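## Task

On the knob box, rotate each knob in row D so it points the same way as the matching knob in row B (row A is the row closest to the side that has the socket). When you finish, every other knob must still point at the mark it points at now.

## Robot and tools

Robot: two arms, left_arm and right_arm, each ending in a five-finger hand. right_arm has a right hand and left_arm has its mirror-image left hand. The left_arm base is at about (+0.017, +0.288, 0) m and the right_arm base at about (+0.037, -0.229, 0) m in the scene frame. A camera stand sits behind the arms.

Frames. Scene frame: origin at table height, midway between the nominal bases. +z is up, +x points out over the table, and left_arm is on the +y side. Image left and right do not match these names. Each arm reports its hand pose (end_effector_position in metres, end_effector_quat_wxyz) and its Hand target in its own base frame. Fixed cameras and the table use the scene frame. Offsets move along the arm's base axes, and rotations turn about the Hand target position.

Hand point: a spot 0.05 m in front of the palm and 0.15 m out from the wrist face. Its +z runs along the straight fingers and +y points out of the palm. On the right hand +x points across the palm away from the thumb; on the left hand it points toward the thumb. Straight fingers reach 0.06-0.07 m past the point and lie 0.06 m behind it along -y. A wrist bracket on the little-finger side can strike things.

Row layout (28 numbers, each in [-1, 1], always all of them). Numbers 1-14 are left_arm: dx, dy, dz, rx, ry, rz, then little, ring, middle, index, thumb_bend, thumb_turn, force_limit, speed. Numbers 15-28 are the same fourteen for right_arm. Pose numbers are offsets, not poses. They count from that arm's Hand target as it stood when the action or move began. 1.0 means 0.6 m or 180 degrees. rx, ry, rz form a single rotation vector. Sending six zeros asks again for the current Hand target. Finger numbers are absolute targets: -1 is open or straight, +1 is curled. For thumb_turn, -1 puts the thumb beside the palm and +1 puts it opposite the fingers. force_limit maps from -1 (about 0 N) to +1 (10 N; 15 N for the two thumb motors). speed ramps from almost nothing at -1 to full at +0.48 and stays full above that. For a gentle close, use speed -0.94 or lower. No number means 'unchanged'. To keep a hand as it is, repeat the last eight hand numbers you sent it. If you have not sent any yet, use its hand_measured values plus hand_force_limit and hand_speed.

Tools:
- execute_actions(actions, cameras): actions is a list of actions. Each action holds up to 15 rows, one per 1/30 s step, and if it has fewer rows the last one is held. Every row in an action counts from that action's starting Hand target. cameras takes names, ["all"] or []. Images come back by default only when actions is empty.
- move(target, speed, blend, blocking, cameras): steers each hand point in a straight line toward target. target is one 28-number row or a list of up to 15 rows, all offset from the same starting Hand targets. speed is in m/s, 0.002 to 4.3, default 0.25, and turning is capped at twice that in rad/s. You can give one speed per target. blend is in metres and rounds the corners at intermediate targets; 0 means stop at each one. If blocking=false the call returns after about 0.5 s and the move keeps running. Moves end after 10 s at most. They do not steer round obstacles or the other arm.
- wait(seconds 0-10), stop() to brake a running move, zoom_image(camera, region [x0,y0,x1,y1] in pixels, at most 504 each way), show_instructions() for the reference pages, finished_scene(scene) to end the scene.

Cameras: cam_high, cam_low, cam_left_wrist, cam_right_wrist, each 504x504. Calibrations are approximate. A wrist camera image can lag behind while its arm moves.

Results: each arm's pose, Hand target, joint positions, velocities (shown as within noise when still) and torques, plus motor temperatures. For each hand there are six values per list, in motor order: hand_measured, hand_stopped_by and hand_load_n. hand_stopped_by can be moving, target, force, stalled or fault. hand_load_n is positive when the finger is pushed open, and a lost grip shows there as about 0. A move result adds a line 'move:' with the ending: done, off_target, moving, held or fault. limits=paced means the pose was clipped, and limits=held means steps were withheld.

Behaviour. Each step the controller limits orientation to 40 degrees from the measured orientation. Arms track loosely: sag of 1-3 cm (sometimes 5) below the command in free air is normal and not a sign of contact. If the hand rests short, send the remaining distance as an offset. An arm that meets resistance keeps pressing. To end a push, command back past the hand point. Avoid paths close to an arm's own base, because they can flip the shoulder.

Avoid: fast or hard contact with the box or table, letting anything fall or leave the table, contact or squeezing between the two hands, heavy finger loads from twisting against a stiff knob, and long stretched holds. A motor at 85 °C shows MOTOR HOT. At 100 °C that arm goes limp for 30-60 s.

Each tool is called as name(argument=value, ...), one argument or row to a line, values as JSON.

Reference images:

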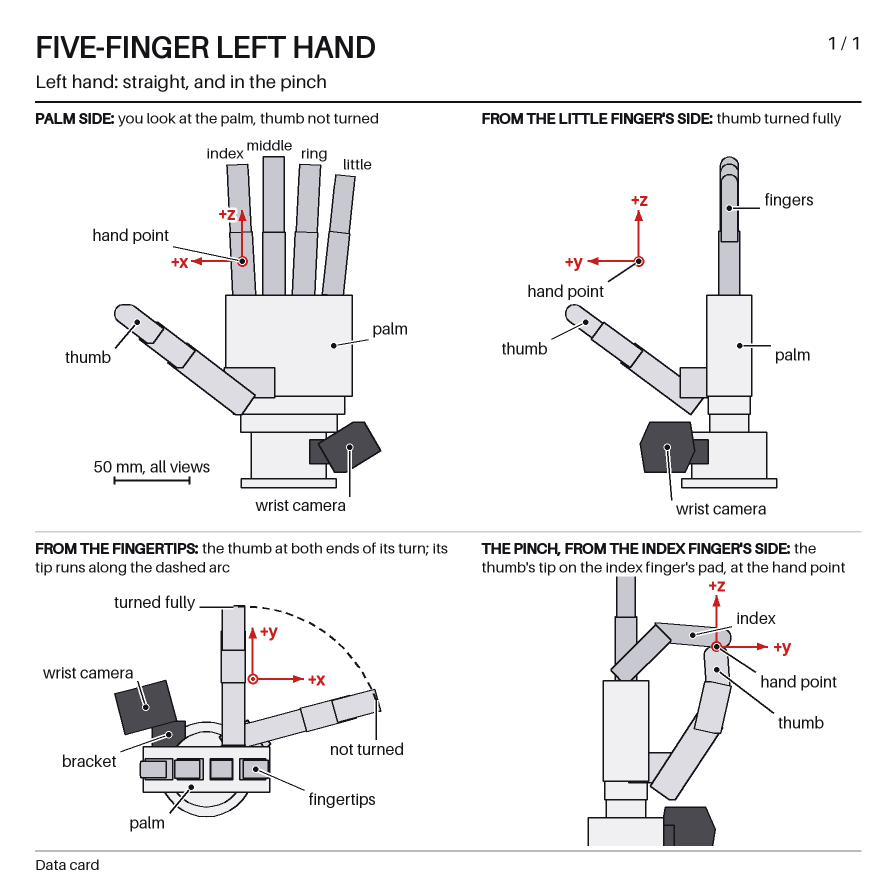

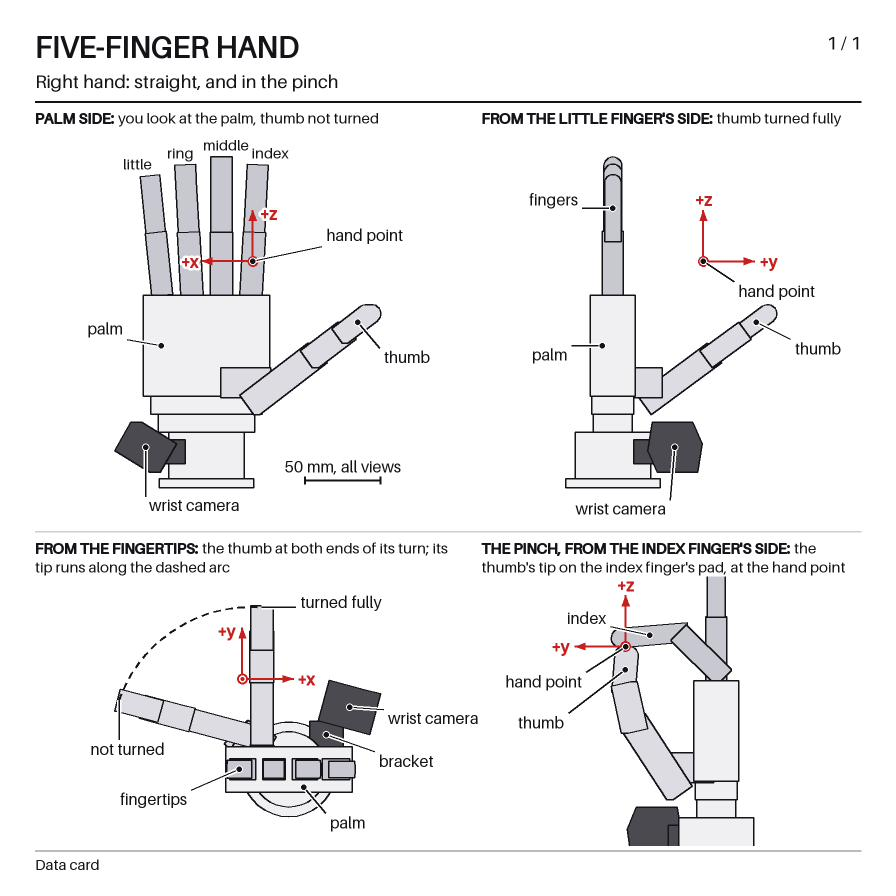

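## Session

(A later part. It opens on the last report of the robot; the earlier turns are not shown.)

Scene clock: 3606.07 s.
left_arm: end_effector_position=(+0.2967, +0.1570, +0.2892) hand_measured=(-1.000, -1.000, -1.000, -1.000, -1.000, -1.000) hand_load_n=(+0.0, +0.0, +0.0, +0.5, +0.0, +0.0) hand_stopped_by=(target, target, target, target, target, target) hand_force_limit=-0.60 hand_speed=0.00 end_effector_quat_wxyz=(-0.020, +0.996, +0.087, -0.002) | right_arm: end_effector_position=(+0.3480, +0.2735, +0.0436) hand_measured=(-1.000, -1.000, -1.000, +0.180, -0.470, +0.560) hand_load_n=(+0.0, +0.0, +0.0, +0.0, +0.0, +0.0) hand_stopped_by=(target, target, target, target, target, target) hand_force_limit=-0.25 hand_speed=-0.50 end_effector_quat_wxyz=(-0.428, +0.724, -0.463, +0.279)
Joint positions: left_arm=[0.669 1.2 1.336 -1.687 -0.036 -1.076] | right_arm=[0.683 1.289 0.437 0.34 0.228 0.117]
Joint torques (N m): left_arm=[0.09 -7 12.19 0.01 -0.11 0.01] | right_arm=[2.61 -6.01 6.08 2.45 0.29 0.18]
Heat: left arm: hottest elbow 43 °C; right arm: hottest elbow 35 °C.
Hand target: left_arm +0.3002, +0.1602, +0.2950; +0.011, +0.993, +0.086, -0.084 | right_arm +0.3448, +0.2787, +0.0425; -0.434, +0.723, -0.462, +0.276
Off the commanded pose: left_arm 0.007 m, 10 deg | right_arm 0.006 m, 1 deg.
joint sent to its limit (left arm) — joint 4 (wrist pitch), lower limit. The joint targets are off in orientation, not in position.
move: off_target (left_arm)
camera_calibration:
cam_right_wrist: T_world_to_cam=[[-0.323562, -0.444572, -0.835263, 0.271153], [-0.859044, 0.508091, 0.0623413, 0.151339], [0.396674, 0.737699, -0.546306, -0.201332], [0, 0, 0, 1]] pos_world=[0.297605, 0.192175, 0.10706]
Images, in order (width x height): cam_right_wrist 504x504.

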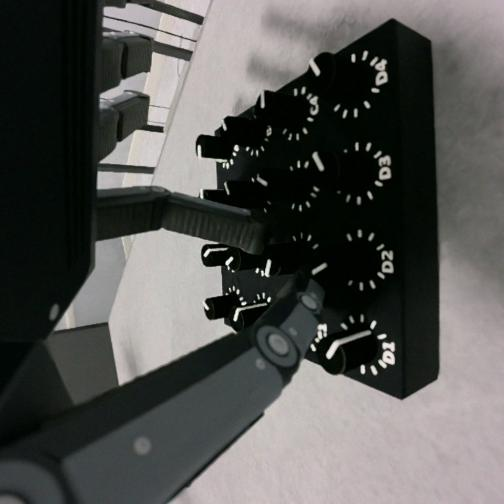

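execute_actions(
  actions=[
    [[0,0,0,0,0,0,-1,-1,-1,-1,-1,-1,-0.6,0,0,0,0,0,0,0,-1,-1,-1,0.40,-0.05,0.56,-0.15,-0.9]],
    [[0,0,0,0,0,0,-1,-1,-1,-1,-1,-1,-0.6,0,0,0,0,0,0,0,-1,-1,-1,0.40,-0.05,0.56,-0.15,-0.9]],
    [[0,0,0,0,0,0,-1,-1,-1,-1,-1,-1,-0.6,0,0,0,0,0,0,0,-1,-1,-1,0.40,-0.05,0.56,-0.15,-0.9]],
  ],
  cameras=["cam_right_wrist"],
)

zoom_image(
  camera="cam_right_wrist",
  region=[230, 190, 350, 310],
)

Scene clock: 3628.73 s.
left_arm: end_effector_position=(+0.2967, +0.1570, +0.2892) hand_measured=(-1.000, -1.000, -1.000, -1.000, -1.000, -1.000) hand_load_n=(+0.0, +0.0, -0.5, +0.0, +0.0, +0.0) hand_stopped_by=(target, target, target, target, target, target) hand_force_limit=-0.60 hand_speed=0.00 end_effector_quat_wxyz=(-0.020, +0.996, +0.087, -0.002) | right_arm: end_effector_position=(+0.3481, +0.2735, +0.0436) hand_measured=(-1.000, -1.000, -1.000, +0.262, -0.422, +0.560) hand_load_n=(+0.0, +0.0, +0.0, +8.0, +6.0, +0.0) hand_stopped_by=(target, target, target, force, force, target) hand_force_limit=-0.15 hand_speed=-0.90 end_effector_quat_wxyz=(-0.428, +0.724, -0.463, +0.280)
Joint positions: left_arm=[0.669 1.2 1.336 -1.687 -0.036 -1.076] | right_arm=[0.683 1.289 0.437 0.341 0.228 0.117]
Joint torques (N m): left_arm=[0.09 -7.06 12.22 -0.01 -0.12 0.01] | right_arm=[2.73 -6.12 6.09 2.39 0.25 0.16]
Heat: left arm: hottest elbow 44 °C; right arm: hottest elbow 34 °C.
Hand target: left_arm +0.3002, +0.1602, +0.2950; +0.011, +0.993, +0.086, -0.084 | right_arm +0.3449, +0.2787, +0.0425; -0.434, +0.723, -0.462, +0.277
Off the commanded pose: left_arm 0.007 m, 10 deg | right_arm 0.006 m, 1 deg.
joint sent to its limit (left arm) — joint 4 (wrist pitch), lower limit. The joint targets are off in orientation, not in position.
camera_calibration:
cam_right_wrist: T_world_to_cam=[[-0.323417, -0.444412, -0.835403, 0.271178], [-0.85891, 0.508349, 0.062089, 0.151271], [0.397084, 0.737617, -0.546119, -0.201404], [0, 0, 0, 1]] pos_world=[0.297606, 0.192175, 0.10716]
Images, in order (width x height): cam_right_wrist 504x504.

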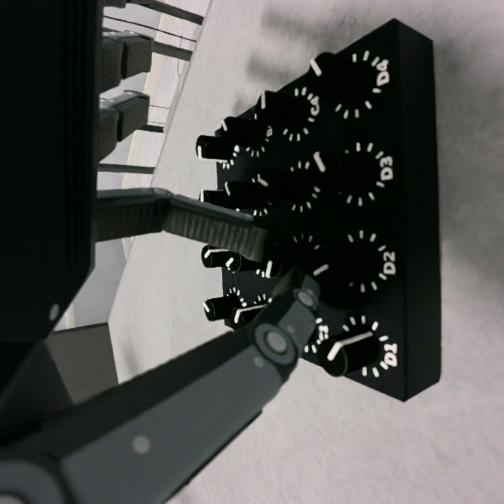

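Scaled by 4.200 from the camera's 504x504 image, which has a finer 720x720 frame.

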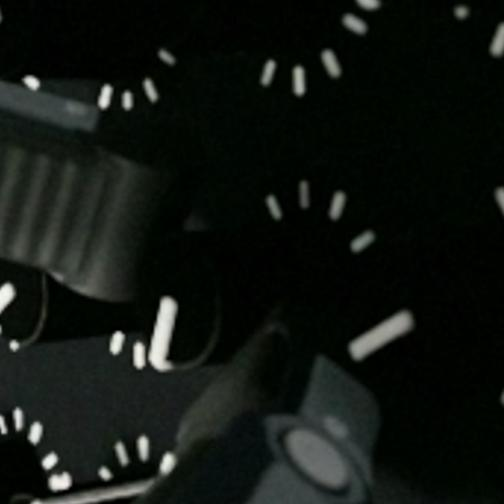

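execute_actions(
  actions=[
    [[0,0,0,0,0,0,-1,-1,-1,-1,-1,-1,-0.6,0,0,0,0,0,0,0,-1,-1,-1,0.40,-0.05,0.512,-0.15,-0.9]],
  ],
  cameras=["cam_right_wrist"],
)

zoom_image(
  camera="cam_right_wrist",
  region=[230, 190, 350, 310],
)

Scene clock: 3639.13 s.
left_arm: end_effector_position=(+0.2967, +0.1570, +0.2892) hand_measured=(-1.000, -1.000, -1.000, -1.000, -1.000, -1.000) hand_load_n=(+0.0, +0.0, +0.0, +0.0, +0.0, +0.0) hand_stopped_by=(target, target, target, target, target, target) hand_force_limit=-0.60 hand_speed=0.00 end_effector_quat_wxyz=(-0.020, +0.996, +0.087, -0.002) | right_arm: end_effector_position=(+0.3484, +0.2731, +0.0436) hand_measured=(-1.000, -1.000, -1.000, +0.262, -0.422, +0.512) hand_load_n=(+0.0, +0.0, +0.0, +7.0, +7.0, -1.5) hand_stopped_by=(target, target, target, force, force, target) hand_force_limit=-0.15 hand_speed=-0.90 end_effector_quat_wxyz=(-0.428, +0.723, -0.464, +0.281)
Joint positions: left_arm=[0.669 1.2 1.336 -1.687 -0.036 -1.076] | right_arm=[0.683 1.289 0.437 0.341 0.231 0.117]
Joint torques (N m): left_arm=[0.15 -6.83 12.21 0.02 -0.11 0.01] | right_arm=[3.08 -6.42 6.2 2.45 0.19 0.16]
Heat: left arm: hottest elbow 44 °C; right arm: hottest elbow 33 °C.
Hand target: left_arm +0.3002, +0.1602, +0.2950; +0.011, +0.993, +0.086, -0.084 | right_arm +0.3449, +0.2787, +0.0425; -0.434, +0.723, -0.462, +0.277
Off the commanded pose: left_arm 0.007 m, 10 deg | right_arm 0.007 m, 1 deg.
joint sent to its limit (left arm) — joint 4 (wrist pitch), lower limit. The joint targets are off in orientation, not in position.
camera_calibration:
cam_right_wrist: T_world_to_cam=[[-0.323627, -0.444534, -0.835258, 0.271191], [-0.857966, 0.510077, 0.0609573, 0.150971], [0.398948, 0.73635, -0.54647, -0.201575], [0, 0, 0, 1]] pos_world=[0.297711, 0.191976, 0.107157]
Images, in order (width x height): cam_right_wrist 504x504.

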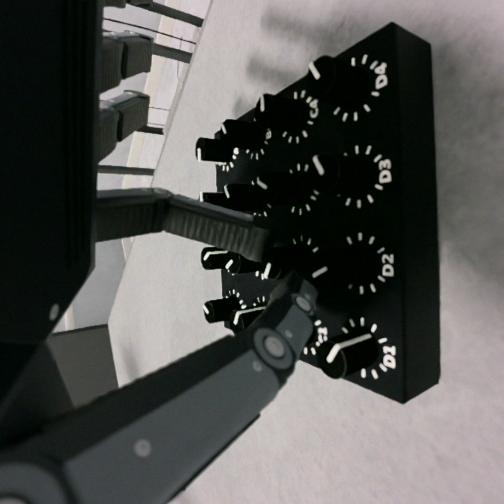

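Scaled by 4.200 from the camera's 504x504 image, which has a finer 720x720 frame.

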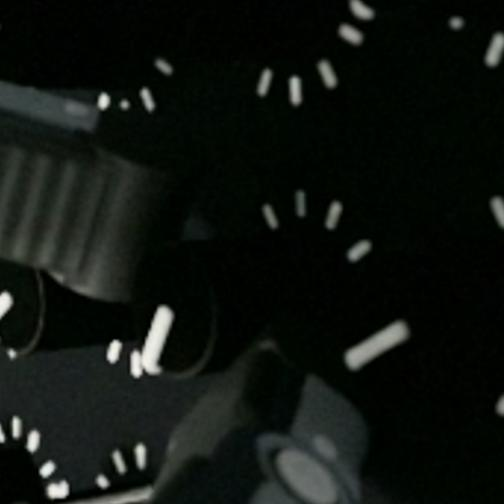

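move(
  target=[
    [0,0,0,0,0,0,-1,-1,-1,-1,-1,-1,-0.6,0,0,0,0,0,0,0,-1,-1,-1,0.16,-0.49,0.512,-0.25,-0.8],
    [0,0,0,0,0,0,-1,-1,-1,-1,-1,-1,-0.6,0,0.008,0.003,0.04,0,0,0,-1,-1,-1,0.16,-0.49,0.512,-0.25,-0.5],
    [0,0,0,0,0,0,-1,-1,-1,-1,-1,-1,-0.6,0,0.01,0.003,0.15,0,0,0,-1,-1,-1,0.16,-0.49,0.512,-0.25,-0.5],
  ],
  speed=0.12,
  cameras=["cam_right_wrist"],
)

zoom_image(
  camera="cam_right_wrist",
  region=[300, 160, 400, 260],
)

Scene clock: 3702.07 s.
left_arm: end_effector_position=(+0.2967, +0.1570, +0.2892) hand_measured=(-1.000, -1.000, -1.000, -1.000, -1.000, -1.000) hand_load_n=(+0.0, +0.0, +0.0, +0.0, -0.5, +0.0) hand_stopped_by=(target, target, target, target, target, target) hand_force_limit=-0.60 hand_speed=0.00 end_effector_quat_wxyz=(-0.020, +0.996, +0.087, -0.002) | right_arm: end_effector_position=(+0.3369, +0.2656, +0.1035) hand_measured=(-1.000, -1.000, -1.000, +0.160, -0.490, +0.512) hand_load_n=(+0.0, +0.0, +0.0, +0.0, +0.0, +0.0) hand_stopped_by=(target, target, target, target, target, target) hand_force_limit=-0.25 hand_speed=-0.50 end_effector_quat_wxyz=(-0.411, +0.735, -0.466, +0.272)
Joint positions: left_arm=[0.669 1.2 1.336 -1.687 -0.036 -1.076] | right_arm=[0.684 1.08 0.522 0.003 0.225 0.118]
Joint torques (N m): left_arm=[0.21 -6.95 12.21 0.01 -0.12 0.01] | right_arm=[2.32 -6.36 11.78 1.35 0.11 0.11]
Motor temperatures (°C): left_arm=[26 24 44 27 26 26] | right_arm=[23 27 31 26 28 24]
Heat: left arm: hottest elbow 44 °C; right arm: hottest elbow 31 °C.
Hand target: left_arm +0.3002, +0.1602, +0.2950; +0.011, +0.993, +0.086, -0.084 | right_arm +0.3508, +0.2806, +0.1326; -0.434, +0.723, -0.462, +0.276
Off the commanded pose: left_arm 0.007 m, 10 deg | right_arm 0.036 m, 3 deg.
joint sent to its limit (left arm) — joint 4 (wrist pitch), lower limit. The joint targets are off in orientation, not in position.
move: off_target (left_arm, right_arm); target 2's new numbers were sent with right_arm's hand 0.026 m and 2 deg from that target
camera_calibration:
cam_right_wrist: T_world_to_cam=[[-0.350347, -0.466689, -0.81207, 0.326615], [-0.858135, 0.507366, 0.0786411, 0.140227], [0.375316, 0.724417, -0.578236, -0.144249], [0, 0, 0, 1]] pos_world=[0.288901, 0.185778, 0.170797]
Images, in order (width x height): cam_right_wrist 504x504.

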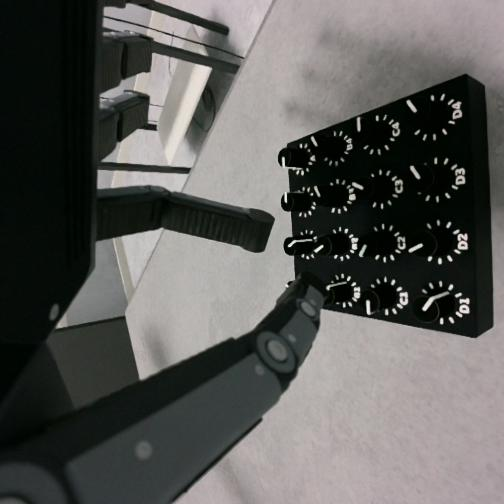

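Scaled by 5.040 from the camera's 504x504 image, which has a finer 720x720 frame.

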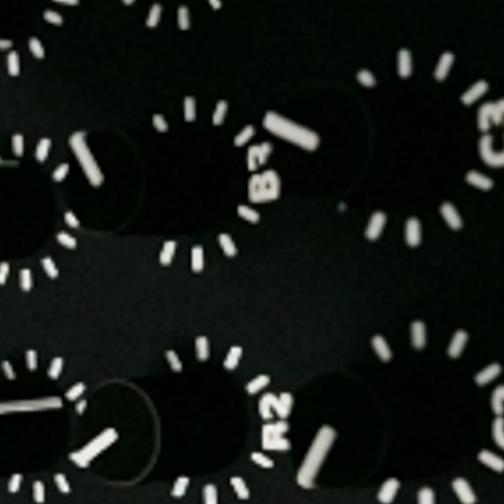

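zoom_image(
  camera="cam_right_wrist",
  region=[400, 210, 480, 290],
)

zoom_image(
  camera="cam_right_wrist",
  region=[400, 260, 480, 340],
)

zoom_image(
  camera="cam_right_wrist",
  region=[345, 205, 415, 275],
)

Scaled by 6.300 from the camera's 504x504 image, which has a finer 720x720 frame.

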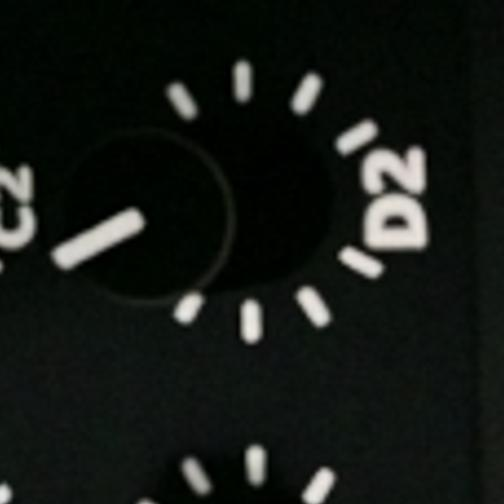

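Scaled by 6.300 from the camera's 504x504 image, which has a finer 720x720 frame.

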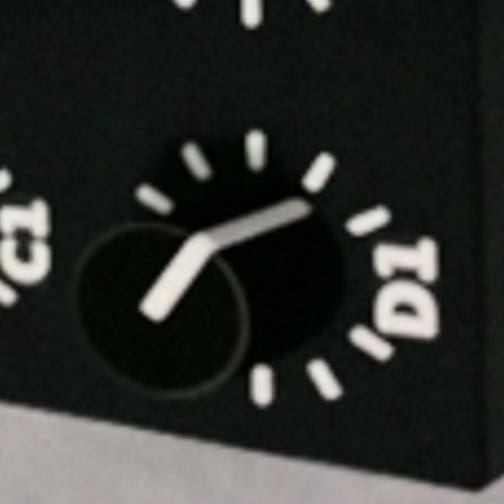

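Scaled by 7.200 from the camera's 504x504 image, which has a finer 720x720 frame.

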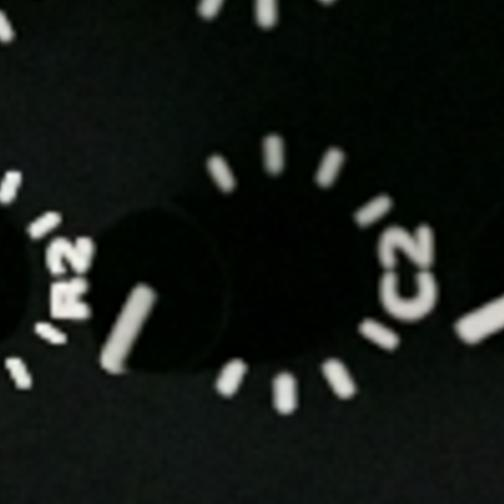

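finished_scene(
  scene=2,
)

The scene is finished: the task was done.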